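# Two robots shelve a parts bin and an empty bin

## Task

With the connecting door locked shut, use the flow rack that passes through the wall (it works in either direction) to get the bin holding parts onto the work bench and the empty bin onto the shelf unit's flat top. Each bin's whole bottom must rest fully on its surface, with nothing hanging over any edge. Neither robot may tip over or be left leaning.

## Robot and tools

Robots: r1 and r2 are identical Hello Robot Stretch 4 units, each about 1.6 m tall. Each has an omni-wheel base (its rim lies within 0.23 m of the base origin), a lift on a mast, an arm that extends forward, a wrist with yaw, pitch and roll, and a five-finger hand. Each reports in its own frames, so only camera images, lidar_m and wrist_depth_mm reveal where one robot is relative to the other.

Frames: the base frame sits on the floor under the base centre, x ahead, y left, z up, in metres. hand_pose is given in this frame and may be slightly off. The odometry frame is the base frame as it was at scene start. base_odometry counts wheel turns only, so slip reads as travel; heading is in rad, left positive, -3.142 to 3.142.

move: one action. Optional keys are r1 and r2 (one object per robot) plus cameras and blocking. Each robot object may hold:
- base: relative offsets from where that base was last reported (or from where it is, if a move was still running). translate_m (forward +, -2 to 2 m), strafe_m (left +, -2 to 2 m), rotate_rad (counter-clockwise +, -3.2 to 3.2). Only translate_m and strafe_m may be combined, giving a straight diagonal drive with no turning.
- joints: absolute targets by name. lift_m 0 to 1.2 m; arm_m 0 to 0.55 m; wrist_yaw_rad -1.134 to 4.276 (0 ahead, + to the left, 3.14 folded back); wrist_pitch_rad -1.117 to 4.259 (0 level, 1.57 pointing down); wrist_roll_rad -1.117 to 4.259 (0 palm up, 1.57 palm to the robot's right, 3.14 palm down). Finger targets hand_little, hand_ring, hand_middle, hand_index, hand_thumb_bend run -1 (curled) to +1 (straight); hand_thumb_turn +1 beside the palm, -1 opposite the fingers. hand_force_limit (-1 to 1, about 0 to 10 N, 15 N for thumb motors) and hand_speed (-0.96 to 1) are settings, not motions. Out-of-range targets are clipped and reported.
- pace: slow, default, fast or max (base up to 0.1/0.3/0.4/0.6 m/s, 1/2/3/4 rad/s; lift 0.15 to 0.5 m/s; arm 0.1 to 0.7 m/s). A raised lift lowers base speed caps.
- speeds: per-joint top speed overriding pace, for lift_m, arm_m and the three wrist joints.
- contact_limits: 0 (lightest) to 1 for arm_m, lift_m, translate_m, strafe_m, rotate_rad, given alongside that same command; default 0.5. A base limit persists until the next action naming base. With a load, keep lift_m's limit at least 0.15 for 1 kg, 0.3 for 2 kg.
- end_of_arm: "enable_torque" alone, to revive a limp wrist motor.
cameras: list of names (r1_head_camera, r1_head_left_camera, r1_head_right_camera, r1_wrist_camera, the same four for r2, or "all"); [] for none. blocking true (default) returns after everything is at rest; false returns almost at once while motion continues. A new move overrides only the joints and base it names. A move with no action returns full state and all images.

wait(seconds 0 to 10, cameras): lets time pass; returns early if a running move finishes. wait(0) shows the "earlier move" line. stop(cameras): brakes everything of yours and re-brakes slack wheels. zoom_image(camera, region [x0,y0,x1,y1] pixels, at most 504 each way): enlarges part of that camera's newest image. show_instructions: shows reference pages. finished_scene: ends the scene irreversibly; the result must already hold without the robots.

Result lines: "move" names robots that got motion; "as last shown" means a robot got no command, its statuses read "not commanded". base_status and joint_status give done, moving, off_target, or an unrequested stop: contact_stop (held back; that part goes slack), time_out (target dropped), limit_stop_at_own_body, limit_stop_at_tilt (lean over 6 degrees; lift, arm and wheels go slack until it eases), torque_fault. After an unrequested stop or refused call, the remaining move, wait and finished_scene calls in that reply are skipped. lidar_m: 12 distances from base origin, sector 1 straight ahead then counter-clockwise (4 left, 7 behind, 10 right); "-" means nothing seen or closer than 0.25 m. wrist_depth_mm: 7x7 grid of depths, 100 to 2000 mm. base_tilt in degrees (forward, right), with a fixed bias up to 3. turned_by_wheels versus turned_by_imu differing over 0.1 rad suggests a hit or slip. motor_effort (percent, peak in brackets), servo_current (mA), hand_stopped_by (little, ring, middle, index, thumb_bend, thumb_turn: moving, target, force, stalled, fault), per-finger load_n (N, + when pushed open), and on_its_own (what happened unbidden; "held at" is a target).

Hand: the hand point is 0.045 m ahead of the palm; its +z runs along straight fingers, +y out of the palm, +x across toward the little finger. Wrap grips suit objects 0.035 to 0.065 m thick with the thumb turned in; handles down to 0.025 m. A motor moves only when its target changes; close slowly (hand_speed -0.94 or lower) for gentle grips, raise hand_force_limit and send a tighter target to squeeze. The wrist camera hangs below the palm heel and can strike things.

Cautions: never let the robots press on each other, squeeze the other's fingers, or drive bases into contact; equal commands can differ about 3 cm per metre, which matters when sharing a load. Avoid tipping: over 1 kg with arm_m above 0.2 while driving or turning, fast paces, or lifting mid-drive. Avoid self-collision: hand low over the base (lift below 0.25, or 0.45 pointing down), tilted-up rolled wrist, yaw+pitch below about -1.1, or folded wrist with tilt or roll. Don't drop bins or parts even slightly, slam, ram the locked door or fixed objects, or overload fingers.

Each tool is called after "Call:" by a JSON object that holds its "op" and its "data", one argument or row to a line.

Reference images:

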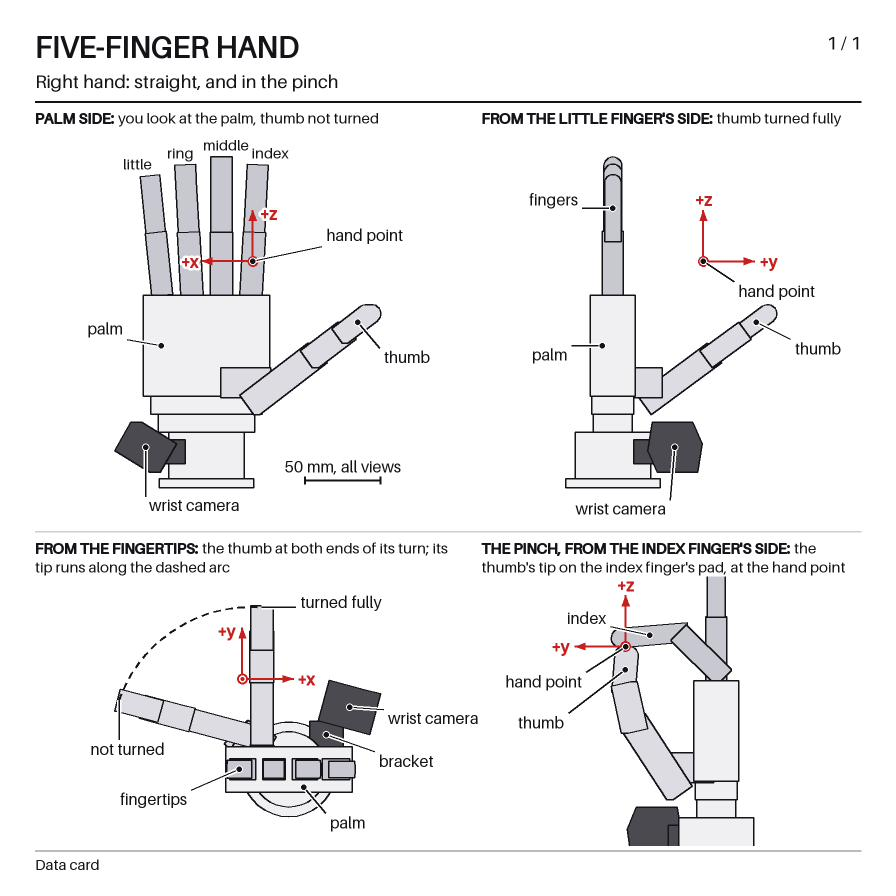

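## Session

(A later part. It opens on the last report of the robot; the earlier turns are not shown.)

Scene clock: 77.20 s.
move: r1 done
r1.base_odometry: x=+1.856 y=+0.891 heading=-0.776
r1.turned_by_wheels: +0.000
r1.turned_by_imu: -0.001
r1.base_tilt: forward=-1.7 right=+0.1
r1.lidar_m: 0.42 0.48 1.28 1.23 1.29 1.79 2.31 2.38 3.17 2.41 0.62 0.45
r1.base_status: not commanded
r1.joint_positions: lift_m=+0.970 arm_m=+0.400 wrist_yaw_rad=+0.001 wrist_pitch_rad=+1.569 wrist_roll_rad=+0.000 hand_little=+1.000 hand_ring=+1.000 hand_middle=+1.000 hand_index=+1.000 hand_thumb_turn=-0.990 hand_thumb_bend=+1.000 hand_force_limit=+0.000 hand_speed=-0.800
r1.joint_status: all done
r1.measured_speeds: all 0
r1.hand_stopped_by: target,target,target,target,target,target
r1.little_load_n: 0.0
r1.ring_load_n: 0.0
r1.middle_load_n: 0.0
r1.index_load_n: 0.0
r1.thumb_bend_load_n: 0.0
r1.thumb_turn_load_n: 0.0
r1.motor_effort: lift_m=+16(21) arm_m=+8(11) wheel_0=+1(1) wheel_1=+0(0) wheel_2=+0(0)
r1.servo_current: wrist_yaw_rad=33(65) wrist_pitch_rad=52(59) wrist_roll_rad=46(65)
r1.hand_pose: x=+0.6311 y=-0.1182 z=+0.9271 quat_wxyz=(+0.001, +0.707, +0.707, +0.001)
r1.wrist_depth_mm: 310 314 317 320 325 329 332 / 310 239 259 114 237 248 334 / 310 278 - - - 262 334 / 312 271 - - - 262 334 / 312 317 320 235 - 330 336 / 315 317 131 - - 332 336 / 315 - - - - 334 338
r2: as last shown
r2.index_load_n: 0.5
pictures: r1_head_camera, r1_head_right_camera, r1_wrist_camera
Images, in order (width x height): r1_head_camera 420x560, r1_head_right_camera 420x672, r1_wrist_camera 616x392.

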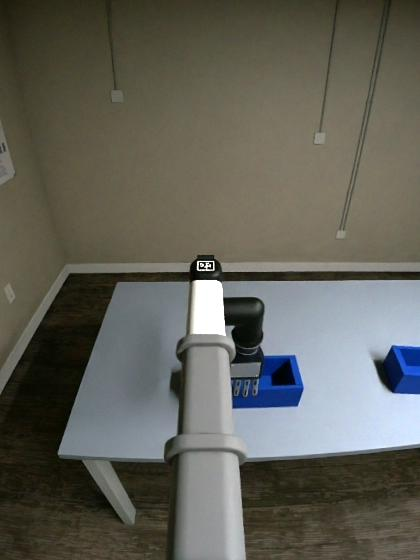

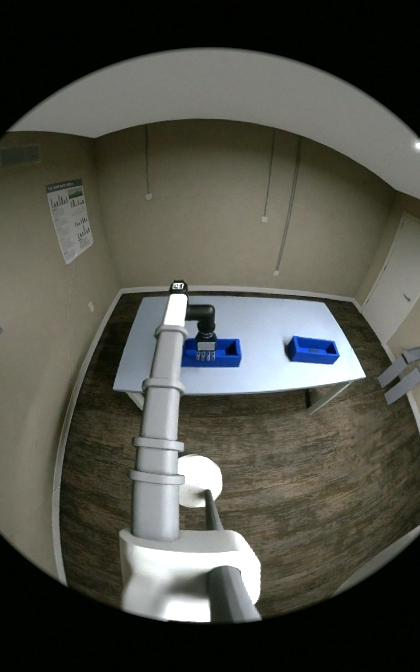

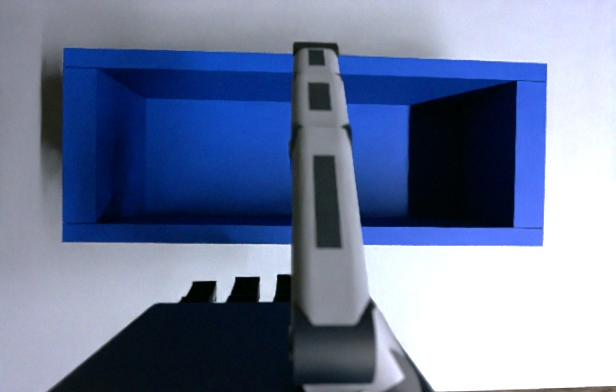

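Call:
{"op": "move", "data": {
  "r1": {"joints": {"lift_m": 1.03, "hand_little": -1, "hand_ring": -1, "hand_middle": -1, "hand_index": -1}}
}}

Call:
{"op": "move", "data": {
  "r1": {"joints": {"arm_m": 0.455, "hand_thumb_bend": 0.05}},
  "cameras": ["r1_wrist_camera", "r1_head_camera"]
}}

Scene clock: 85.83 s.
move: r1 done
r1.base_odometry: x=+1.856 y=+0.891 heading=-0.776
r1.turned_by_wheels: +0.000
r1.turned_by_imu: -0.003
r1.base_tilt: forward=-1.7 right=+0.1
r1.lidar_m: 0.42 0.44 1.29 1.22 1.29 1.81 2.32 2.40 3.17 2.39 0.64 0.46
r1.base_status: not commanded
r1.joint_positions: lift_m=+1.030 arm_m=+0.400 wrist_yaw_rad=+0.001 wrist_pitch_rad=+1.569 wrist_roll_rad=+0.000 hand_little=-1.000 hand_ring=-1.000 hand_middle=-1.000 hand_index=-1.000 hand_thumb_turn=-0.990 hand_thumb_bend=+1.000 hand_force_limit=+0.000 hand_speed=-0.800
r1.joint_status: all done
r1.measured_speeds: all 0
r1.hand_stopped_by: target,target,target,target,target,target
r1.little_load_n: 0.0
r1.ring_load_n: 0.0
r1.middle_load_n: 0.0
r1.index_load_n: 0.0
r1.thumb_bend_load_n: 0.0
r1.thumb_turn_load_n: 0.0
r1.motor_effort: lift_m=+22(25) arm_m=+8(9) wheel_0=+1(1) wheel_1=+0(0) wheel_2=+0(0)
r1.servo_current: wrist_yaw_rad=52(72) wrist_pitch_rad=52(72) wrist_roll_rad=33(65)
r1.hand_pose: x=+0.6311 y=-0.1182 z=+0.9866 quat_wxyz=(+0.001, +0.707, +0.707, +0.001)
r1.wrist_depth_mm: 370 373 375 379 384 389 394 / 370 370 332 115 384 389 394 / 370 332 - - - 322 397 / 373 304 115 - - 322 394 / 373 375 143 146 - 392 397 / 373 377 132 - - 394 399 / 375 - - - - 397 1205
r2: as last shown
r2.turned_by_imu: +0.001
r2.index_load_n: 0.0
pictures: none

Scene clock: 89.40 s.
move: r1 off_target
r1.base_odometry: x=+1.856 y=+0.891 heading=-0.776
r1.turned_by_wheels: +0.000
r1.turned_by_imu: -0.002
r1.base_tilt: forward=-1.6 right=+0.1
r1.lidar_m: 0.43 0.46 1.29 1.22 1.28 1.80 2.33 2.40 3.16 2.37 0.61 0.46
r1.base_status: not commanded
r1.joint_positions: lift_m=+1.030 arm_m=+0.455 wrist_yaw_rad=+0.001 wrist_pitch_rad=+1.569 wrist_roll_rad=+0.000 hand_little=-1.000 hand_ring=-1.000 hand_middle=-1.000 hand_index=-1.000 hand_thumb_turn=-0.990 hand_thumb_bend=+0.426 hand_force_limit=+0.000 hand_speed=-0.800
r1.joint_status: hand_thumb_bend off_target (ended at +0.426, target +0.050); the others done
r1.measured_speeds: all 0
r1.hand_stopped_by: target,target,target,target,force,target
r1.little_load_n: 0.0
r1.ring_load_n: 0.0
r1.middle_load_n: -0.5
r1.index_load_n: 0.0
r1.thumb_bend_load_n: 8.0
r1.thumb_turn_load_n: 0.0
r1.motor_effort: lift_m=+22(23) arm_m=+9(11) wheel_0=+1(1) wheel_1=+0(0) wheel_2=+0(0)
r1.servo_current: wrist_yaw_rad=46(59) wrist_pitch_rad=46(78) wrist_roll_rad=52(78)
r1.hand_pose: x=+0.6861 y=-0.1182 z=+0.9866 quat_wxyz=(+0.001, +0.707, +0.707, +0.001)
r1.wrist_depth_mm: 368 373 375 382 387 389 392 / 368 373 375 382 387 389 394 / 368 373 377 126 387 392 394 / 370 306 115 - 377 320 394 / 373 306 143 146 - 345 397 / 373 298 131 - - 397 397 / 373 - - - - 397 399
r2: as last shown
pictures: r1_head_camera, r1_wrist_camera
Images, in order (width x height): r1_head_camera 420x560, r1_wrist_camera 616x392.

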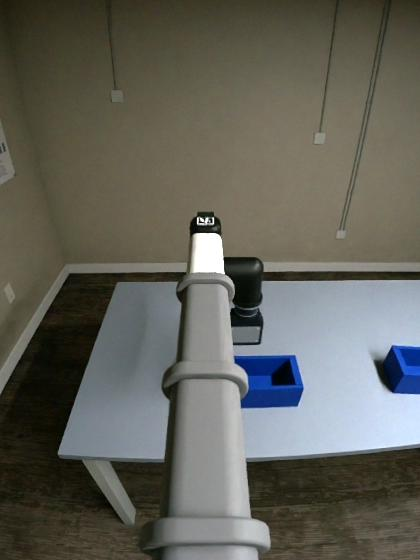

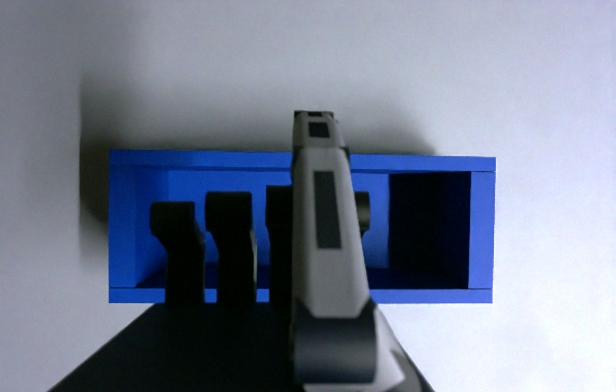

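Call:
{"op": "move", "data": {
  "r1": {"joints": {"hand_thumb_bend": 0.7}}
}}

Call:
{"op": "move", "data": {
  "r1": {"joints": {"hand_little": -0.12, "hand_ring": -0.12, "hand_middle": -0.12, "hand_index": -0.12}}
}}

Call:
{"op": "move", "data": {
  "r1": {"joints": {"hand_thumb_bend": -0.1, "lift_m": 0.95}},
  "cameras": ["r1_wrist_camera", "r1_head_camera"]
}}

Scene clock: 91.97 s.
move: r1 done
r1.base_odometry: x=+1.856 y=+0.891 heading=-0.776
r1.turned_by_wheels: +0.000
r1.turned_by_imu: -0.001
r1.base_tilt: forward=-1.7 right=+0.0
r1.lidar_m: 0.41 0.43 1.28 1.23 1.27 1.77 2.33 2.41 3.16 2.39 0.63 0.46
r1.base_status: not commanded
r1.joint_positions: lift_m=+1.030 arm_m=+0.455 wrist_yaw_rad=+0.001 wrist_pitch_rad=+1.569 wrist_roll_rad=+0.000 hand_little=-1.000 hand_ring=-1.000 hand_middle=-1.000 hand_index=-1.000 hand_thumb_turn=-0.990 hand_thumb_bend=+0.700 hand_force_limit=+0.000 hand_speed=-0.800
r1.joint_status: all done
r1.measured_speeds: all 0
r1.hand_stopped_by: target,target,target,target,target,target
r1.little_load_n: 0.0
r1.ring_load_n: 0.0
r1.middle_load_n: 0.0
r1.index_load_n: 0.0
r1.thumb_bend_load_n: -0.5
r1.thumb_turn_load_n: 0.0
r1.motor_effort: lift_m=+22(23) arm_m=+9(9) wheel_0=+1(1) wheel_1=+0(0) wheel_2=+0(0)
r1.servo_current: wrist_yaw_rad=46(59) wrist_pitch_rad=39(59) wrist_roll_rad=46(65)
r1.hand_pose: x=+0.6861 y=-0.1182 z=+0.9866 quat_wxyz=(+0.001, +0.707, +0.707, +0.001)
r1.wrist_depth_mm: 368 373 377 379 384 389 392 / 370 373 377 382 384 392 394 / 370 373 377 113 389 392 394 / 370 304 115 - 377 322 397 / 373 306 143 146 - 345 397 / 373 298 132 - - 397 397 / 375 - - - - 397 397
r2: as last shown
r2.turned_by_imu: +0.000
r2.thumb_bend_load_n: -0.5
pictures: none

Scene clock: 94.03 s.
move: r1 done
r1.base_odometry: x=+1.856 y=+0.891 heading=-0.776
r1.turned_by_wheels: +0.000
r1.turned_by_imu: -0.001
r1.base_tilt: forward=-1.7 right=+0.1
r1.lidar_m: 0.43 0.46 1.29 1.23 1.30 1.77 2.34 2.41 3.16 2.39 0.64 0.46
r1.base_status: not commanded
r1.joint_positions: lift_m=+1.030 arm_m=+0.455 wrist_yaw_rad=+0.001 wrist_pitch_rad=+1.569 wrist_roll_rad=+0.000 hand_little=-0.120 hand_ring=-0.120 hand_middle=-0.120 hand_index=-0.120 hand_thumb_turn=-0.990 hand_thumb_bend=+0.700 hand_force_limit=+0.000 hand_speed=-0.800
r1.joint_status: all done
r1.measured_speeds: all 0
r1.hand_stopped_by: target,target,target,target,target,target
r1.little_load_n: 0.0
r1.ring_load_n: 0.0
r1.middle_load_n: 0.0
r1.index_load_n: 0.0
r1.thumb_bend_load_n: 0.0
r1.thumb_turn_load_n: 0.0
r1.motor_effort: lift_m=+23(23) arm_m=+8(9) wheel_0=+1(1) wheel_1=+0(0) wheel_2=+0(0)
r1.servo_current: wrist_yaw_rad=33(65) wrist_pitch_rad=52(72) wrist_roll_rad=52(72)
r1.hand_pose: x=+0.6861 y=-0.1182 z=+0.9866 quat_wxyz=(+0.001, +0.707, +0.707, +0.001)
r1.wrist_depth_mm: 368 370 375 382 384 389 394 / 370 373 377 382 384 389 397 / 370 373 377 113 387 392 397 / 370 334 167 - 375 343 397 / 373 336 165 - - 345 397 / 373 298 120 - - 397 397 / 373 - - - - 397 399
r2.base_odometry: x=+0.248 y=-0.434 heading=+0.519
r2.turned_by_wheels: +0.000
r2.turned_by_imu: +0.000
r2.base_tilt: forward=-1.1 right=-0.1
r2.lidar_m: 1.00 1.06 1.48 2.34 2.45 3.37 1.67 0.96 2.41 2.35 0.46 0.43
r2.base_status: not commanded
r2.joint_positions: lift_m=+0.800 arm_m=+0.000 wrist_yaw_rad=+0.002 wrist_pitch_rad=+0.502 wrist_roll_rad=+0.000 hand_little=+1.000 hand_ring=+1.000 hand_middle=+1.000 hand_index=+1.000 hand_thumb_turn=-1.000 hand_thumb_bend=+1.000 hand_force_limit=+0.000 hand_speed=-0.800
r2.joint_status: not commanded
r2.measured_speeds: all 0
r2.hand_stopped_by: target,target,target,target,target,target
r2.little_load_n: 0.0
r2.ring_load_n: 0.0
r2.middle_load_n: 0.0
r2.index_load_n: 0.0
r2.thumb_bend_load_n: 0.0
r2.thumb_turn_load_n: 0.0
r2.motor_effort: lift_m=+23(23) arm_m=-5(6) wheel_0=+3(4) wheel_1=+0(1) wheel_2=+0(0)
r2.servo_current: wrist_yaw_rad=39(46) wrist_pitch_rad=33(52) wrist_roll_rad=33(72)
r2.hand_pose: x=+0.3943 y=-0.1178 z=+0.9242 quat_wxyz=(+0.360, +0.608, +0.609, +0.361)
r2.wrist_depth_mm: - - - - 723 - - / - - - 113 - - 854 / - - - 106 - 991 866 / - - - - - 723 647 / - - - - - 627 - / - - 139 - - 521 517 / 1098 1078 108 - - 1098 459
pictures: none

Scene clock: 97.30 s.
move: r1 done
r1.base_odometry: x=+1.856 y=+0.891 heading=-0.776
r1.turned_by_wheels: +0.000
r1.turned_by_imu: -0.001
r1.base_tilt: forward=-1.9 right=+0.1
r1.lidar_m: 0.43 0.48 1.29 1.24 1.29 1.78 2.31 2.40 3.17 2.40 0.65 0.45
r1.base_status: not commanded
r1.joint_positions: lift_m=+0.950 arm_m=+0.455 wrist_yaw_rad=+0.001 wrist_pitch_rad=+1.569 wrist_roll_rad=+0.000 hand_little=-0.120 hand_ring=-0.120 hand_middle=-0.120 hand_index=-0.120 hand_thumb_turn=-0.990 hand_thumb_bend=-0.100 hand_force_limit=+0.000 hand_speed=-0.800
r1.joint_status: all done
r1.measured_speeds: all 0
r1.hand_stopped_by: target,target,target,target,target,target
r1.little_load_n: 0.0
r1.ring_load_n: 0.5
r1.middle_load_n: 0.0
r1.index_load_n: 0.0
r1.thumb_bend_load_n: 0.0
r1.thumb_turn_load_n: 0.0
r1.motor_effort: lift_m=+16(21) arm_m=+9(9) wheel_0=+1(1) wheel_1=+0(0) wheel_2=+0(0)
r1.servo_current: wrist_yaw_rad=46(72) wrist_pitch_rad=39(72) wrist_roll_rad=39(65)
r1.hand_pose: x=+0.6861 y=-0.1182 z=+0.9071 quat_wxyz=(+0.001, +0.707, +0.707, +0.001)
r1.wrist_depth_mm: 291 296 298 301 304 309 312 / 293 296 300 303 307 309 312 / 291 253 242 235 304 309 312 / 212 259 167 - - 262 221 / 213 262 165 - - 278 221 / 213 227 120 - - 245 222 / 296 - - - - 312 315
r2: as last shown
pictures: r1_head_camera, r1_wrist_camera
Images, in order (width x height): r1_head_camera 420x560, r1_wrist_camera 616x392.

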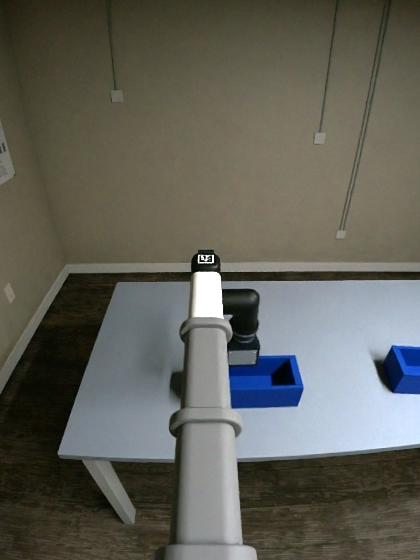

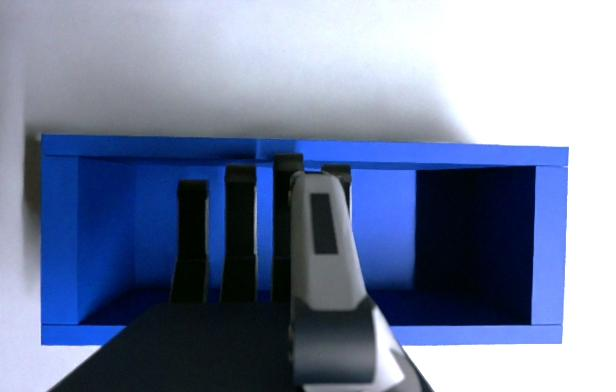

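Call:
{"op": "zoom_image", "data": {
  "camera": "r1_wrist_camera",
  "region": [140, 120, 420, 360]
}}

Scaled by 1.800.

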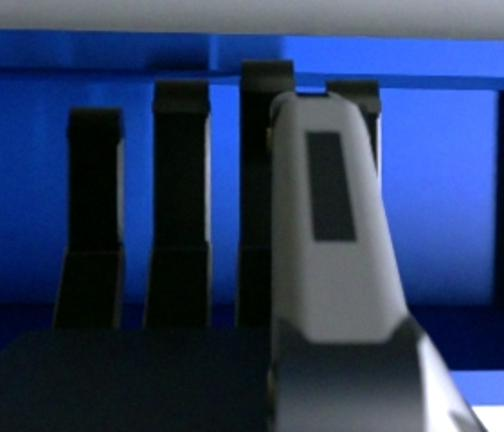

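Call:
{"op": "move", "data": {
  "r1": {"joints": {"hand_middle": 0.1, "hand_index": -0.05, "arm_m": 0.452, "lift_m": 0.92}},
  "cameras": ["r1_wrist_camera"]
}}

Call:
{"op": "zoom_image", "data": {
  "camera": "r1_wrist_camera",
  "region": [140, 100, 420, 340]
}}

Scene clock: 98.70 s.
move: r1 done
r1.base_odometry: x=+1.856 y=+0.891 heading=-0.776
r1.turned_by_wheels: +0.000
r1.turned_by_imu: -0.001
r1.base_tilt: forward=-2.0 right=+0.1
r1.lidar_m: 0.42 0.45 1.28 1.23 1.29 1.78 2.33 2.41 3.17 2.39 0.64 0.46
r1.base_status: not commanded
r1.joint_positions: lift_m=+0.920 arm_m=+0.452 wrist_yaw_rad=+0.001 wrist_pitch_rad=+1.569 wrist_roll_rad=+0.000 hand_little=-0.120 hand_ring=-0.120 hand_middle=+0.100 hand_index=-0.050 hand_thumb_turn=-0.990 hand_thumb_bend=-0.100 hand_force_limit=+0.000 hand_speed=-0.800
r1.joint_status: all done
r1.measured_speeds: all 0
r1.hand_stopped_by: target,target,target,target,target,target
r1.little_load_n: 0.0
r1.ring_load_n: 0.0
r1.middle_load_n: 0.0
r1.index_load_n: 0.0
r1.thumb_bend_load_n: 0.0
r1.thumb_turn_load_n: 0.0
r1.motor_effort: lift_m=+16(17) arm_m=-8(11) wheel_0=+1(1) wheel_1=+0(0) wheel_2=+0(1)
r1.servo_current: wrist_yaw_rad=20(59) wrist_pitch_rad=39(59) wrist_roll_rad=46(78)
r1.hand_pose: x=+0.6839 y=-0.1182 z=+0.8771 quat_wxyz=(+0.001, +0.707, +0.707, +0.001)
r1.wrist_depth_mm: 263 265 268 271 274 277 281 / 264 266 270 273 274 278 281 / 178 196 201 204 207 211 198 / 181 244 167 180 - 259 208 / 180 - 165 - - 246 208 / 189 216 120 - - 231 198 / 180 - - - - 190 285
r2: as last shown
Images, in order (width x height): r1_wrist_camera 616x392.

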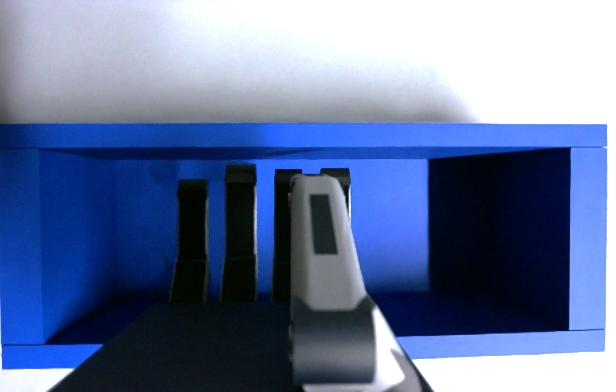

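Scaled by 1.800.

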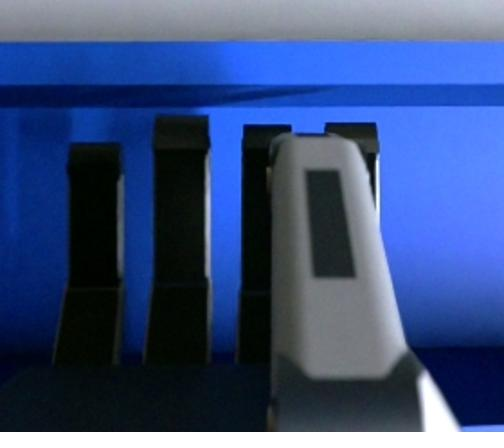

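Call:
{"op": "move", "data": {
  "r1": {"joints": {"hand_middle": 0.03, "arm_m": 0.454, "lift_m": 0.885}, "contact_limits": {"lift_m": 0.1}},
  "cameras": ["r1_wrist_camera"]
}}

Call:
{"op": "zoom_image", "data": {
  "camera": "r1_wrist_camera",
  "region": [140, 70, 420, 310]
}}

Scene clock: 100.17 s.
move: r1 done
r1.base_odometry: x=+1.856 y=+0.891 heading=-0.776
r1.turned_by_wheels: +0.000
r1.turned_by_imu: -0.001
r1.base_tilt: forward=-1.7 right=+0.1
r1.lidar_m: 0.44 0.46 1.30 1.23 1.31 1.79 2.33 2.39 3.14 2.38 0.63 0.44
r1.base_status: not commanded
r1.joint_positions: lift_m=+0.885 arm_m=+0.454 wrist_yaw_rad=+0.001 wrist_pitch_rad=+1.569 wrist_roll_rad=+0.000 hand_little=-0.120 hand_ring=-0.120 hand_middle=+0.030 hand_index=-0.050 hand_thumb_turn=-0.990 hand_thumb_bend=-0.100 hand_force_limit=+0.000 hand_speed=-0.800
r1.joint_status: all done
r1.measured_speeds: all 0
r1.hand_stopped_by: target,target,target,target,target,target
r1.little_load_n: 0.0
r1.ring_load_n: 0.0
r1.middle_load_n: 0.0
r1.index_load_n: 0.0
r1.thumb_bend_load_n: 0.0
r1.thumb_turn_load_n: 0.0
r1.motor_effort: lift_m=+16(16) arm_m=+9(10) wheel_0=+1(1) wheel_1=+0(0) wheel_2=+0(0)
r1.servo_current: wrist_yaw_rad=39(52) wrist_pitch_rad=52(65) wrist_roll_rad=39(65)
r1.contact_limits: lift_m 0.1
r1.hand_pose: x=+0.6851 y=-0.1182 z=+0.8421 quat_wxyz=(+0.001, +0.707, +0.707, +0.001)
r1.wrist_depth_mm: 229 232 234 236 239 242 244 / 229 232 235 237 240 243 245 / 145 147 147 149 153 152 154 / 181 - 167 176 - 234 208 / 190 - 165 - - 235 209 / 180 200 120 - - 214 198 / 161 - - - - 160 158
r2: as last shown
Images, in order (width x height): r1_wrist_camera 616x392.

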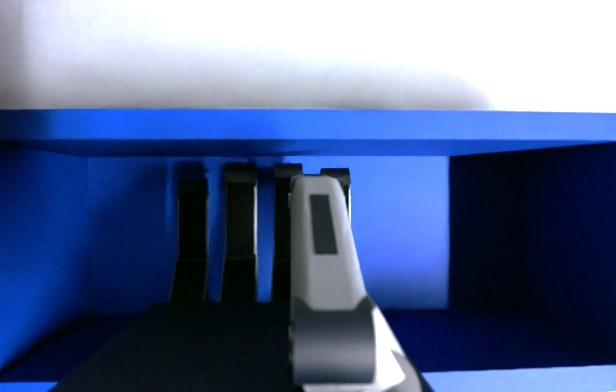

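Scaled by 1.800.

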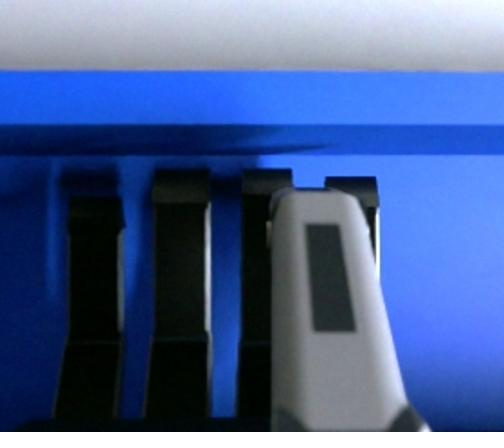

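Call:
{"op": "move", "data": {
  "r1": {"joints": {"arm_m": 0.457}}
}}

Call:
{"op": "move", "data": {
  "r1": {"joints": {"lift_m": 0.857}, "contact_limits": {"lift_m": 0.0}, "pace": "slow"},
  "cameras": ["r1_wrist_camera"]
}}

Call:
{"op": "zoom_image", "data": {
  "camera": "r1_wrist_camera",
  "region": [140, 70, 420, 310]
}}

Scene clock: 101.00 s.
move: r1 done
r1.base_odometry: x=+1.856 y=+0.891 heading=-0.776
r1.turned_by_wheels: +0.000
r1.turned_by_imu: +0.000
r1.base_tilt: forward=-1.8 right=+0.1
r1.lidar_m: 0.43 0.46 1.27 1.23 1.29 1.79 2.31 2.41 3.16 2.40 0.63 0.44
r1.base_status: not commanded
r1.joint_positions: lift_m=+0.885 arm_m=+0.457 wrist_yaw_rad=+0.001 wrist_pitch_rad=+1.569 wrist_roll_rad=+0.000 hand_little=-0.120 hand_ring=-0.120 hand_middle=+0.030 hand_index=-0.050 hand_thumb_turn=-0.990 hand_thumb_bend=-0.100 hand_force_limit=+0.000 hand_speed=-0.800
r1.joint_status: all done
r1.measured_speeds: all 0
r1.hand_stopped_by: target,target,target,target,target,target
r1.little_load_n: 0.0
r1.ring_load_n: 0.0
r1.middle_load_n: 0.5
r1.index_load_n: 0.0
r1.thumb_bend_load_n: 0.5
r1.thumb_turn_load_n: 0.0
r1.motor_effort: lift_m=+16(16) arm_m=+8(10) wheel_0=+1(1) wheel_1=+0(0) wheel_2=+0(0)
r1.servo_current: wrist_yaw_rad=26(59) wrist_pitch_rad=46(52) wrist_roll_rad=59(59)
r1.contact_limits: lift_m 0.1
r1.hand_pose: x=+0.6881 y=-0.1182 z=+0.8421 quat_wxyz=(+0.001, +0.707, +0.707, +0.001)
r1.wrist_depth_mm: 229 231 235 236 239 242 245 / 229 232 235 237 239 243 245 / 144 155 150 149 151 153 153 / 179 - 167 176 - 235 210 / 180 - 165 - - 235 208 / 180 151 120 - - 232 208 / 163 - - - - 173 174
r2: as last shown
pictures: none

Scene clock: 102.03 s.
move: r1 done
r1.base_odometry: x=+1.856 y=+0.891 heading=-0.776
r1.turned_by_wheels: +0.000
r1.turned_by_imu: +0.000
r1.base_tilt: forward=-1.7 right=+0.1
r1.lidar_m: 0.43 0.47 1.29 1.24 1.27 1.77 2.32 2.41 3.17 2.39 0.64 0.44
r1.base_status: not commanded
r1.joint_positions: lift_m=+0.857 arm_m=+0.457 wrist_yaw_rad=+0.001 wrist_pitch_rad=+1.569 wrist_roll_rad=+0.000 hand_little=-0.120 hand_ring=-0.120 hand_middle=+0.030 hand_index=-0.050 hand_thumb_turn=-0.990 hand_thumb_bend=-0.100 hand_force_limit=+0.000 hand_speed=-0.800
r1.joint_status: all done
r1.measured_speeds: all 0
r1.hand_stopped_by: target,target,target,target,target,target
r1.little_load_n: 0.0
r1.ring_load_n: 0.0
r1.middle_load_n: 0.0
r1.index_load_n: 0.0
r1.thumb_bend_load_n: 0.0
r1.thumb_turn_load_n: 0.0
r1.motor_effort: lift_m=+16(17) arm_m=+8(9) wheel_0=+1(1) wheel_1=+0(0) wheel_2=+0(0)
r1.servo_current: wrist_yaw_rad=20(59) wrist_pitch_rad=39(65) wrist_roll_rad=39(59)
r1.contact_limits: lift_m 0
r1.hand_pose: x=+0.6881 y=-0.1182 z=+0.8142 quat_wxyz=(+0.001, +0.707, +0.707, +0.001)
r1.wrist_depth_mm: 202 205 206 209 211 213 216 / 202 204 206 209 212 214 216 / 121 118 119 121 137 124 124 / 179 - 166 175 - - 200 / 179 - 165 - - - 200 / 180 - 120 - - - 198 / 163 - - - - 174 175
r2: as last shown
Images, in order (width x height): r1_wrist_camera 616x392.

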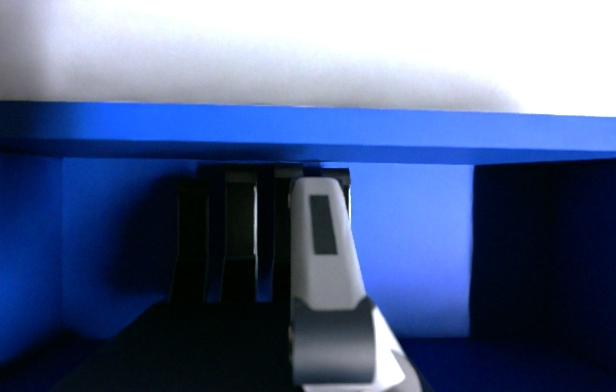

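Scaled by 1.800.

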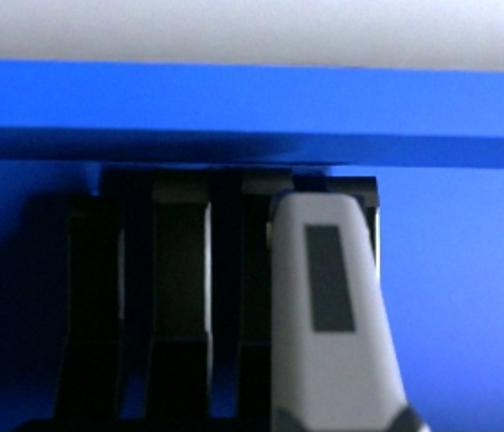

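Call:
{"op": "move", "data": {
  "r1": {"joints": {"hand_thumb_bend": 0.25}},
  "cameras": ["r1_wrist_camera"]
}}

Call:
{"op": "move", "data": {
  "r1": {"joints": {"hand_thumb_bend": 0.35}},
  "cameras": ["r1_wrist_camera"]
}}

Scene clock: 104.00 s.
move: r1 done
r1.base_odometry: x=+1.856 y=+0.891 heading=-0.776
r1.turned_by_wheels: +0.000
r1.turned_by_imu: -0.001
r1.base_tilt: forward=-1.7 right=+0.1
r1.lidar_m: 0.44 0.46 1.29 1.24 1.27 1.76 2.32 2.41 3.18 2.39 0.60 0.46
r1.base_status: not commanded
r1.joint_positions: lift_m=+0.857 arm_m=+0.457 wrist_yaw_rad=+0.001 wrist_pitch_rad=+1.569 wrist_roll_rad=+0.000 hand_little=-0.120 hand_ring=-0.120 hand_middle=+0.030 hand_index=-0.050 hand_thumb_turn=-0.990 hand_thumb_bend=+0.250 hand_force_limit=+0.000 hand_speed=-0.800
r1.joint_status: all done
r1.measured_speeds: all 0
r1.hand_stopped_by: target,target,target,target,target,target
r1.little_load_n: 0.0
r1.ring_load_n: 0.0
r1.middle_load_n: 0.0
r1.index_load_n: 0.0
r1.thumb_bend_load_n: -0.5
r1.thumb_turn_load_n: 0.0
r1.motor_effort: lift_m=+16(16) arm_m=+8(9) wheel_0=+1(1) wheel_1=+0(0) wheel_2=+0(1)
r1.servo_current: wrist_yaw_rad=39(59) wrist_pitch_rad=33(65) wrist_roll_rad=33(72)
r1.contact_limits: lift_m 0
r1.hand_pose: x=+0.6881 y=-0.1182 z=+0.8142 quat_wxyz=(+0.001, +0.707, +0.707, +0.001)
r1.wrist_depth_mm: 202 204 206 209 211 213 215 / 202 205 207 209 211 213 216 / 124 125 127 121 130 130 170 / 181 - 167 174 - - 198 / 180 - 165 - - - 198 / 180 - 120 - - - 198 / 162 - - - - 166 165
r2: as last shown
Images, in order (width x height): r1_wrist_camera 616x392.

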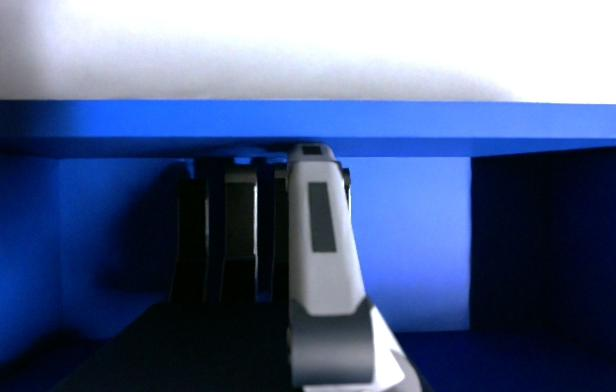

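Scene clock: 104.83 s.
move: r1 done
r1.base_odometry: x=+1.856 y=+0.891 heading=-0.776
r1.turned_by_wheels: +0.000
r1.turned_by_imu: +0.000
r1.base_tilt: forward=-1.9 right=+0.1
r1.lidar_m: 0.42 0.47 1.29 1.21 1.29 1.77 2.33 2.40 3.19 2.39 0.62 0.46
r1.base_status: not commanded
r1.joint_positions: lift_m=+0.857 arm_m=+0.457 wrist_yaw_rad=+0.001 wrist_pitch_rad=+1.569 wrist_roll_rad=+0.000 hand_little=-0.120 hand_ring=-0.120 hand_middle=+0.030 hand_index=-0.050 hand_thumb_turn=-0.990 hand_thumb_bend=+0.350 hand_force_limit=+0.000 hand_speed=-0.800
r1.joint_status: all done
r1.measured_speeds: all 0
r1.hand_stopped_by: target,target,target,target,target,target
r1.little_load_n: 0.0
r1.ring_load_n: 0.0
r1.middle_load_n: 0.0
r1.index_load_n: 0.0
r1.thumb_bend_load_n: -0.5
r1.thumb_turn_load_n: 0.0
r1.motor_effort: lift_m=+16(16) arm_m=+8(9) wheel_0=+1(1) wheel_1=+0(0) wheel_2=+0(0)
r1.servo_current: wrist_yaw_rad=13(65) wrist_pitch_rad=52(59) wrist_roll_rad=26(59)
r1.contact_limits: lift_m 0
r1.hand_pose: x=+0.6881 y=-0.1182 z=+0.8142 quat_wxyz=(+0.001, +0.707, +0.707, +0.001)
r1.wrist_depth_mm: 202 205 206 208 211 213 216 / 202 204 206 208 211 213 216 / 156 131 134 121 138 139 173 / 181 - 167 - - - 198 / 172 - 165 - - - 198 / 180 131 120 - - - 198 / 158 - - - - 155 153
r2: as last shown
Images, in order (width x height): r1_wrist_camera 616x392.

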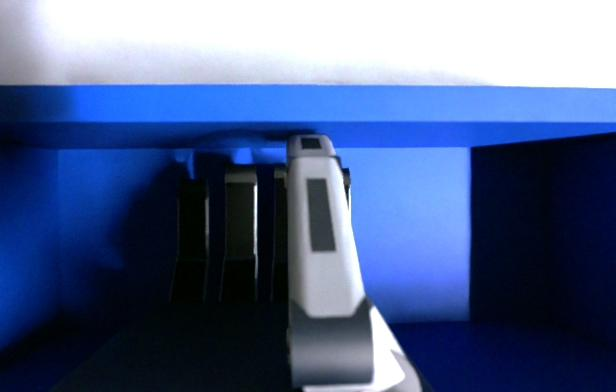

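Call:
{"op": "move", "data": {
  "r1": {"joints": {"hand_thumb_bend": 0.4}}
}}

Call:
{"op": "move", "data": {
  "r1": {"joints": {"hand_thumb_bend": 0.44}},
  "cameras": ["r1_wrist_camera"]
}}

Scene clock: 105.73 s.
move: r1 done
r1.base_odometry: x=+1.856 y=+0.891 heading=-0.776
r1.turned_by_wheels: +0.000
r1.turned_by_imu: +0.000
r1.base_tilt: forward=-1.7 right=+0.2
r1.lidar_m: 0.43 0.45 1.30 1.23 1.30 1.77 2.32 2.40 3.18 2.40 0.62 0.46
r1.base_status: not commanded
r1.joint_positions: lift_m=+0.857 arm_m=+0.457 wrist_yaw_rad=+0.001 wrist_pitch_rad=+1.569 wrist_roll_rad=+0.000 hand_little=-0.120 hand_ring=-0.120 hand_middle=+0.030 hand_index=-0.050 hand_thumb_turn=-0.990 hand_thumb_bend=+0.393 hand_force_limit=+0.000 hand_speed=-0.800
r1.joint_status: all done
r1.measured_speeds: all 0
r1.hand_stopped_by: target,target,target,target,target,target
r1.little_load_n: 0.0
r1.ring_load_n: 0.0
r1.middle_load_n: 0.0
r1.index_load_n: 0.0
r1.thumb_bend_load_n: -7.0
r1.thumb_turn_load_n: 0.0
r1.motor_effort: lift_m=+16(16) arm_m=+8(9) wheel_0=+1(1) wheel_1=+0(0) wheel_2=+0(0)
r1.servo_current: wrist_yaw_rad=20(65) wrist_pitch_rad=39(52) wrist_roll_rad=46(59)
r1.contact_limits: lift_m 0
r1.hand_pose: x=+0.6881 y=-0.1182 z=+0.8142 quat_wxyz=(+0.001, +0.707, +0.707, +0.001)
r1.wrist_depth_mm: 202 204 206 208 211 213 215 / 202 118 119 120 211 123 216 / 156 142 143 121 143 143 176 / 181 - 167 - - - 199 / 180 - 165 - - - 198 / 180 131 120 - - 190 198 / 153 - - - - 153 153
r2.base_odometry: x=+0.248 y=-0.434 heading=+0.519
r2.turned_by_wheels: +0.000
r2.turned_by_imu: +0.000
r2.base_tilt: forward=-1.2 right=-0.3
r2.lidar_m: 1.00 1.06 1.49 2.36 2.46 3.39 1.67 0.94 2.41 2.33 0.46 0.42
r2.base_status: not commanded
r2.joint_positions: lift_m=+0.800 arm_m=+0.000 wrist_yaw_rad=+0.002 wrist_pitch_rad=+0.502 wrist_roll_rad=+0.000 hand_little=+1.000 hand_ring=+1.000 hand_middle=+1.000 hand_index=+1.000 hand_thumb_turn=-1.000 hand_thumb_bend=+1.000 hand_force_limit=+0.000 hand_speed=-0.800
r2.joint_status: not commanded
r2.measured_speeds: all 0
r2.hand_stopped_by: target,target,target,target,target,target
r2.little_load_n: 0.0
r2.ring_load_n: 0.0
r2.middle_load_n: 0.0
r2.index_load_n: 0.0
r2.thumb_bend_load_n: 0.0
r2.thumb_turn_load_n: 0.0
r2.motor_effort: lift_m=+23(23) arm_m=-5(6) wheel_0=+4(4) wheel_1=+0(1) wheel_2=+0(0)
r2.servo_current: wrist_yaw_rad=39(46) wrist_pitch_rad=39(46) wrist_roll_rad=52(52)
r2.hand_pose: x=+0.3943 y=-0.1178 z=+0.9242 quat_wxyz=(+0.360, +0.608, +0.609, +0.361)
r2.wrist_depth_mm: - - - - 723 - - / - - - 113 - - 866 / - - - 106 - 1008 866 / - - - - - 723 647 / - - - - - 627 - / - - 139 - - 517 521 / 1098 1060 108 - - 1098 455
pictures: none

Scene clock: 106.37 s.
move: r1 off_target
r1.base_odometry: x=+1.856 y=+0.891 heading=-0.776
r1.turned_by_wheels: +0.000
r1.turned_by_imu: +0.000
r1.base_tilt: forward=-1.7 right=+0.1
r1.lidar_m: 0.42 0.46 1.27 1.23 1.30 1.76 2.30 2.41 3.16 2.39 0.63 0.45
r1.base_status: not commanded
r1.joint_positions: lift_m=+0.857 arm_m=+0.457 wrist_yaw_rad=+0.001 wrist_pitch_rad=+1.569 wrist_roll_rad=+0.000 hand_little=-0.120 hand_ring=-0.120 hand_middle=+0.030 hand_index=-0.050 hand_thumb_turn=-0.990 hand_thumb_bend=+0.416 hand_force_limit=+0.000 hand_speed=-0.800
r1.joint_status: hand_thumb_bend off_target (ended at +0.416, target +0.440)
r1.measured_speeds: all 0
r1.hand_stopped_by: target,target,target,target,stalled,target
r1.little_load_n: 0.0
r1.ring_load_n: 0.5
r1.middle_load_n: 0.0
r1.index_load_n: 0.0
r1.thumb_bend_load_n: -15.0
r1.thumb_turn_load_n: 0.0
r1.motor_effort: lift_m=+16(16) arm_m=+8(9) wheel_0=+1(1) wheel_1=+0(0) wheel_2=+0(0)
r1.servo_current: wrist_yaw_rad=46(72) wrist_pitch_rad=52(52) wrist_roll_rad=59(59)
r1.contact_limits: lift_m 0
r1.hand_pose: x=+0.6881 y=-0.1182 z=+0.8142 quat_wxyz=(+0.001, +0.707, +0.707, +0.001)
r1.wrist_depth_mm: 202 204 206 208 211 213 216 / 202 118 119 120 210 123 216 / 156 142 143 121 143 143 177 / 181 - 167 - - - 198 / 180 - 165 - - - 198 / 180 131 120 - - 190 198 / 153 - - - - 153 153
r2: as last shown
Images, in order (width x height): r1_wrist_camera 616x392.

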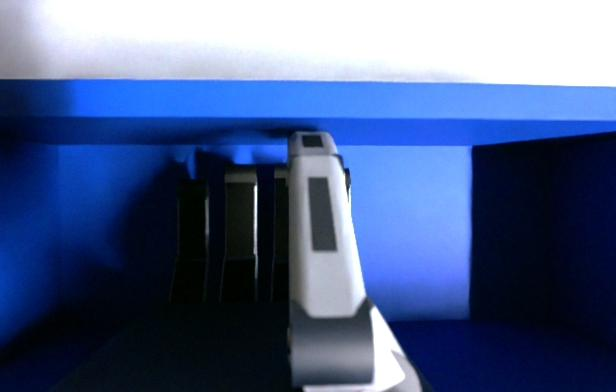

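Call:
{"op": "move", "data": {
  "r1": {"joints": {"lift_m": 0.877}, "pace": "slow"},
  "cameras": ["r1_wrist_camera", "r1_head_camera"]
}}

Call:
{"op": "zoom_image", "data": {
  "camera": "r1_head_camera",
  "region": [160, 280, 340, 440]
}}

Scene clock: 107.37 s.
move: r1 done
r1.base_odometry: x=+1.856 y=+0.891 heading=-0.776
r1.turned_by_wheels: +0.000
r1.turned_by_imu: +0.000
r1.base_tilt: forward=-1.7 right=+0.2
r1.lidar_m: 0.42 0.47 1.29 1.22 1.28 1.78 2.31 2.41 3.18 2.39 0.63 0.46
r1.base_status: not commanded
r1.joint_positions: lift_m=+0.877 arm_m=+0.457 wrist_yaw_rad=+0.001 wrist_pitch_rad=+1.569 wrist_roll_rad=+0.000 hand_little=-0.120 hand_ring=-0.120 hand_middle=+0.030 hand_index=-0.050 hand_thumb_turn=-0.990 hand_thumb_bend=+0.419 hand_force_limit=+0.000 hand_speed=-0.800
r1.joint_status: all done
r1.measured_speeds: all 0
r1.hand_stopped_by: target,target,target,target,stalled,target
r1.little_load_n: 0.0
r1.ring_load_n: 0.0
r1.middle_load_n: 0.0
r1.index_load_n: 0.0
r1.thumb_bend_load_n: -2.5
r1.thumb_turn_load_n: 0.0
r1.motor_effort: lift_m=+23(25) arm_m=+9(9) wheel_0=+1(1) wheel_1=+0(0) wheel_2=+0(1)
r1.servo_current: wrist_yaw_rad=39(46) wrist_pitch_rad=52(59) wrist_roll_rad=52(72)
r1.hand_pose: x=+0.6881 y=-0.1182 z=+0.8335 quat_wxyz=(+0.001, +0.707, +0.707, +0.001)
r1.wrist_depth_mm: 220 223 225 228 230 234 235 / 220 222 225 227 229 233 236 / 171 173 171 127 164 159 197 / 182 - 167 - - - 197 / 182 - 165 - - - 207 / 177 178 120 - - 204 190 / 149 - - - - 151 151
r2: as last shown
r2.index_load_n: -0.5
pictures: r1_head_camera, r1_wrist_camera
Images, in order (width x height): r1_head_camera 420x560, r1_wrist_camera 616x392.

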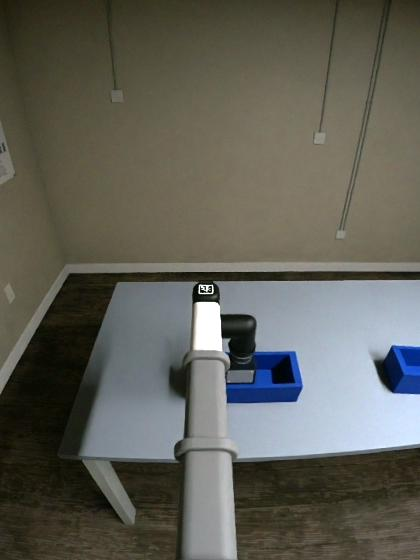

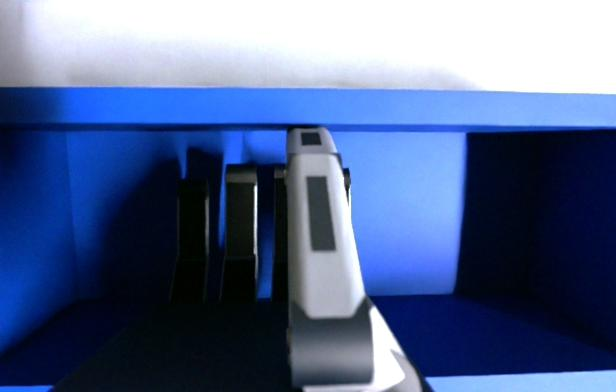

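Scaled by 2.800 from the camera's image (finer frame: 1200x1600).

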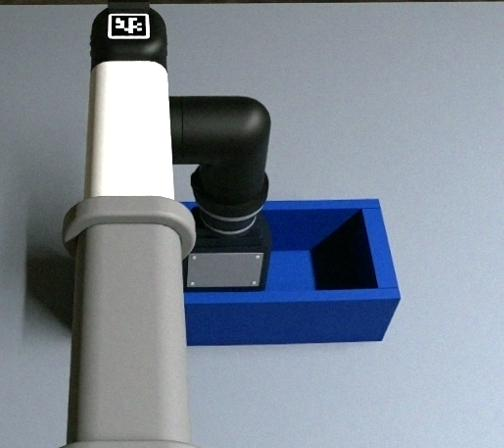

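Call:
{"op": "move", "data": {
  "r1": {"joints": {"hand_thumb_bend": 0.0}}
}}

Call:
{"op": "move", "data": {
  "r1": {"joints": {"lift_m": 0.97}},
  "cameras": ["r1_wrist_camera", "r1_head_camera"]
}}

Call:
{"op": "move", "data": {
  "r1": {"joints": {"arm_m": 0.4, "hand_thumb_bend": 1.0, "hand_little": 1, "hand_ring": 1, "hand_middle": 1, "hand_index": 1}},
  "cameras": ["r1_wrist_camera"]
}}

Scene clock: 111.20 s.
move: r1 done
r1.base_odometry: x=+1.856 y=+0.891 heading=-0.776
r1.turned_by_wheels: +0.000
r1.turned_by_imu: -0.002
r1.base_tilt: forward=-1.8 right=+0.1
r1.lidar_m: 0.42 0.46 1.28 1.22 1.28 1.77 2.32 2.42 3.17 2.41 0.64 0.45
r1.base_status: not commanded
r1.joint_positions: lift_m=+0.877 arm_m=+0.457 wrist_yaw_rad=+0.001 wrist_pitch_rad=+1.569 wrist_roll_rad=+0.000 hand_little=-0.120 hand_ring=-0.120 hand_middle=+0.030 hand_index=-0.050 hand_thumb_turn=-0.990 hand_thumb_bend=+0.000 hand_force_limit=+0.000 hand_speed=-0.800
r1.joint_status: all done
r1.measured_speeds: all 0
r1.hand_stopped_by: target,target,target,target,target,target
r1.little_load_n: 0.0
r1.ring_load_n: 0.0
r1.middle_load_n: 0.0
r1.index_load_n: 0.0
r1.thumb_bend_load_n: 0.0
r1.thumb_turn_load_n: 0.0
r1.motor_effort: lift_m=+23(23) arm_m=+8(9) wheel_0=+1(1) wheel_1=+0(0) wheel_2=+0(1)
r1.servo_current: wrist_yaw_rad=39(59) wrist_pitch_rad=39(65) wrist_roll_rad=65(65)
r1.hand_pose: x=+0.6881 y=-0.1182 z=+0.8336 quat_wxyz=(+0.001, +0.707, +0.707, +0.001)
r1.wrist_depth_mm: 220 223 225 229 231 233 236 / 135 137 139 140 142 233 235 / 171 180 151 177 174 172 199 / 181 - 167 174 - - 208 / 172 - 165 - - - 208 / 172 173 120 - - 195 194 / 148 - - - - 153 146
r2: as last shown
r2.turned_by_imu: +0.001
r2.index_load_n: 0.0
pictures: none

Scene clock: 112.60 s.
move: r1 done
r1.base_odometry: x=+1.856 y=+0.891 heading=-0.776
r1.turned_by_wheels: +0.000
r1.turned_by_imu: -0.001
r1.base_tilt: forward=-1.7 right=+0.1
r1.lidar_m: 0.43 0.47 1.30 1.23 1.28 1.78 2.32 2.41 3.16 2.39 0.63 0.46
r1.base_status: not commanded
r1.joint_positions: lift_m=+0.970 arm_m=+0.457 wrist_yaw_rad=+0.001 wrist_pitch_rad=+1.569 wrist_roll_rad=+0.000 hand_little=-0.120 hand_ring=-0.120 hand_middle=+0.030 hand_index=-0.050 hand_thumb_turn=-0.990 hand_thumb_bend=+0.000 hand_force_limit=+0.000 hand_speed=-0.800
r1.joint_status: all done
r1.measured_speeds: all 0
r1.hand_stopped_by: target,target,target,target,target,target
r1.little_load_n: 0.0
r1.ring_load_n: 0.0
r1.middle_load_n: 0.5
r1.index_load_n: 0.0
r1.thumb_bend_load_n: 0.0
r1.thumb_turn_load_n: 0.0
r1.motor_effort: lift_m=+23(25) arm_m=+8(9) wheel_0=+1(1) wheel_1=+0(0) wheel_2=+0(0)
r1.servo_current: wrist_yaw_rad=20(59) wrist_pitch_rad=33(59) wrist_roll_rad=65(65)
r1.hand_pose: x=+0.6881 y=-0.1182 z=+0.9266 quat_wxyz=(+0.001, +0.707, +0.707, +0.001)
r1.wrist_depth_mm: 309 314 317 319 325 329 330 / 312 315 319 320 325 329 332 / 310 243 281 234 259 262 332 / 312 260 167 174 - 260 334 / 312 263 165 - - 277 334 / 314 229 120 - - 259 336 / 315 - - - - 334 336
r2: as last shown
r2.turned_by_imu: +0.000
r2.little_load_n: -0.5
pictures: r1_head_camera, r1_wrist_camera
Images, in order (width x height): r1_head_camera 420x560, r1_wrist_camera 616x392.

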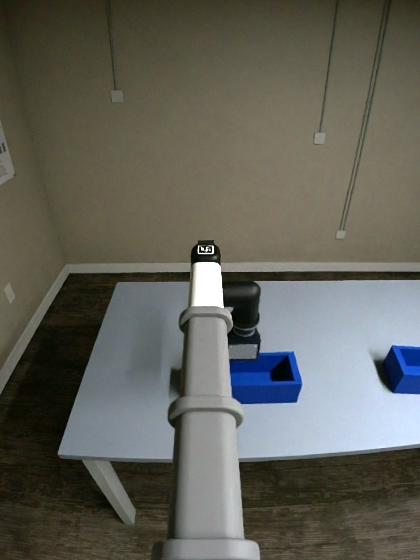

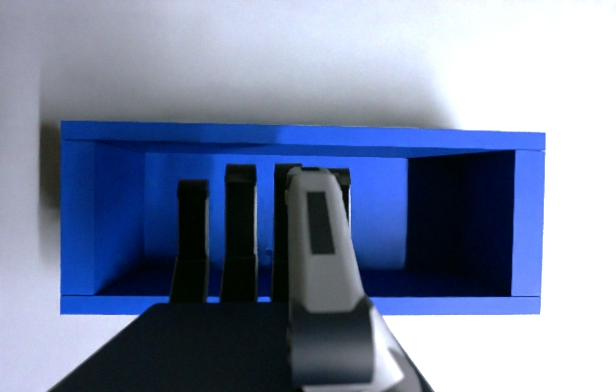

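Scene clock: 116.57 s.
move: r1 done
r1.base_odometry: x=+1.856 y=+0.891 heading=-0.776
r1.turned_by_wheels: +0.000
r1.turned_by_imu: -0.002
r1.base_tilt: forward=-1.8 right=+0.1
r1.lidar_m: 0.43 0.47 1.30 1.23 1.29 1.77 2.33 2.40 3.15 2.40 0.62 0.45
r1.base_status: not commanded
r1.joint_positions: lift_m=+0.970 arm_m=+0.400 wrist_yaw_rad=+0.001 wrist_pitch_rad=+1.569 wrist_roll_rad=+0.000 hand_little=+1.000 hand_ring=+1.000 hand_middle=+1.000 hand_index=+1.000 hand_thumb_turn=-0.990 hand_thumb_bend=+1.000 hand_force_limit=+0.000 hand_speed=-0.800
r1.joint_status: all done
r1.measured_speeds: all 0
r1.hand_stopped_by: target,target,target,target,target,target
r1.little_load_n: 0.0
r1.ring_load_n: 0.0
r1.middle_load_n: 0.0
r1.index_load_n: 0.0
r1.thumb_bend_load_n: 0.0
r1.thumb_turn_load_n: 0.0
r1.motor_effort: lift_m=+23(23) arm_m=-8(11) wheel_0=+1(1) wheel_1=+0(0) wheel_2=+0(1)
r1.servo_current: wrist_yaw_rad=13(65) wrist_pitch_rad=52(65) wrist_roll_rad=52(72)
r1.hand_pose: x=+0.6319 y=-0.1182 z=+0.9266 quat_wxyz=(+0.001, +0.707, +0.707, +0.001)
r1.wrist_depth_mm: 309 314 315 320 324 327 330 / 309 252 277 114 279 256 332 / 310 265 - - - 274 332 / 312 229 231 - - 243 334 / 314 317 320 - - 332 334 / 314 317 132 - - 332 336 / 315 - - - - 334 338
r2: as last shown
r2.turned_by_imu: +0.001
r2.little_load_n: 0.0
r2.middle_load_n: -0.5
Images, in order (width x height): r1_wrist_camera 616x392.

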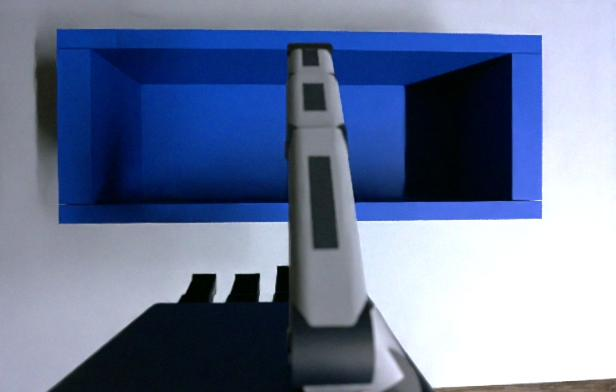

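Call:
{"op": "move", "data": {
  "r1": {"joints": {"arm_m": 0.4235, "lift_m": 0.90}},
  "cameras": ["r1_wrist_camera"]
}}

Call:
{"op": "zoom_image", "data": {
  "camera": "r1_wrist_camera",
  "region": [100, 60, 500, 350]
}}

Scene clock: 121.20 s.
move: r1 done
r1.base_odometry: x=+1.856 y=+0.891 heading=-0.776
r1.turned_by_wheels: +0.000
r1.turned_by_imu: -0.002
r1.base_tilt: forward=-1.7 right=+0.1
r1.lidar_m: 0.42 0.46 1.26 1.24 1.29 1.78 2.32 2.39 3.17 2.40 0.62 0.45
r1.base_status: not commanded
r1.joint_positions: lift_m=+0.900 arm_m=+0.423 wrist_yaw_rad=+0.001 wrist_pitch_rad=+1.569 wrist_roll_rad=+0.000 hand_little=+1.000 hand_ring=+1.000 hand_middle=+1.000 hand_index=+1.000 hand_thumb_turn=-0.990 hand_thumb_bend=+1.000 hand_force_limit=+0.000 hand_speed=-0.800
r1.joint_status: all done
r1.measured_speeds: all 0
r1.hand_stopped_by: target,target,target,target,target,target
r1.little_load_n: 0.0
r1.ring_load_n: 0.0
r1.middle_load_n: 0.0
r1.index_load_n: 0.0
r1.thumb_bend_load_n: 0.0
r1.thumb_turn_load_n: 0.0
r1.motor_effort: lift_m=+16(21) arm_m=+8(10) wheel_0=+1(1) wheel_1=+0(0) wheel_2=+0(1)
r1.servo_current: wrist_yaw_rad=46(65) wrist_pitch_rad=59(59) wrist_roll_rad=39(59)
r1.hand_pose: x=+0.6546 y=-0.1182 z=+0.8571 quat_wxyz=(+0.001, +0.707, +0.707, +0.001)
r1.wrist_depth_mm: 158 160 161 163 171 171 170 / 181 204 205 115 204 204 196 / 181 236 - - - 243 207 / 181 237 - - - 243 208 / 160 161 163 - - 187 189 / 246 248 132 - - 260 263 / 248 - - - - 262 264
r2: as last shown
r2.middle_load_n: 0.0
r2.thumb_turn_load_n: -0.5
Images, in order (width x height): r1_wrist_camera 616x392.

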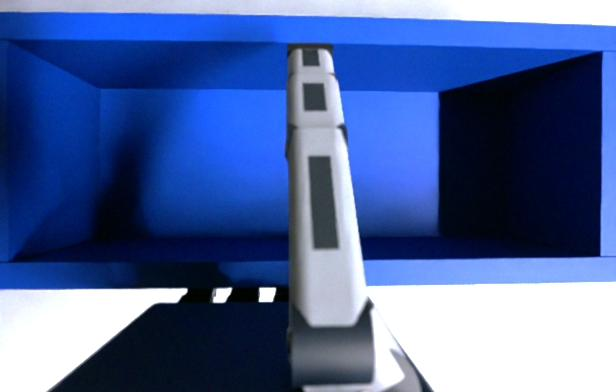

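Scaled by 1.260.

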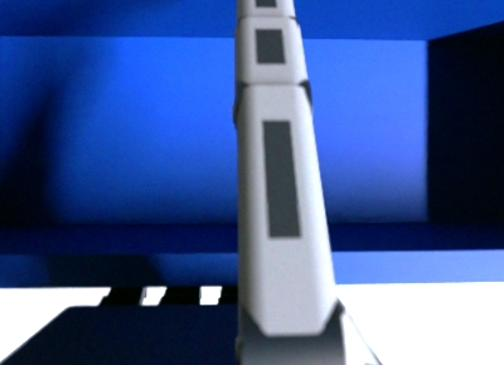

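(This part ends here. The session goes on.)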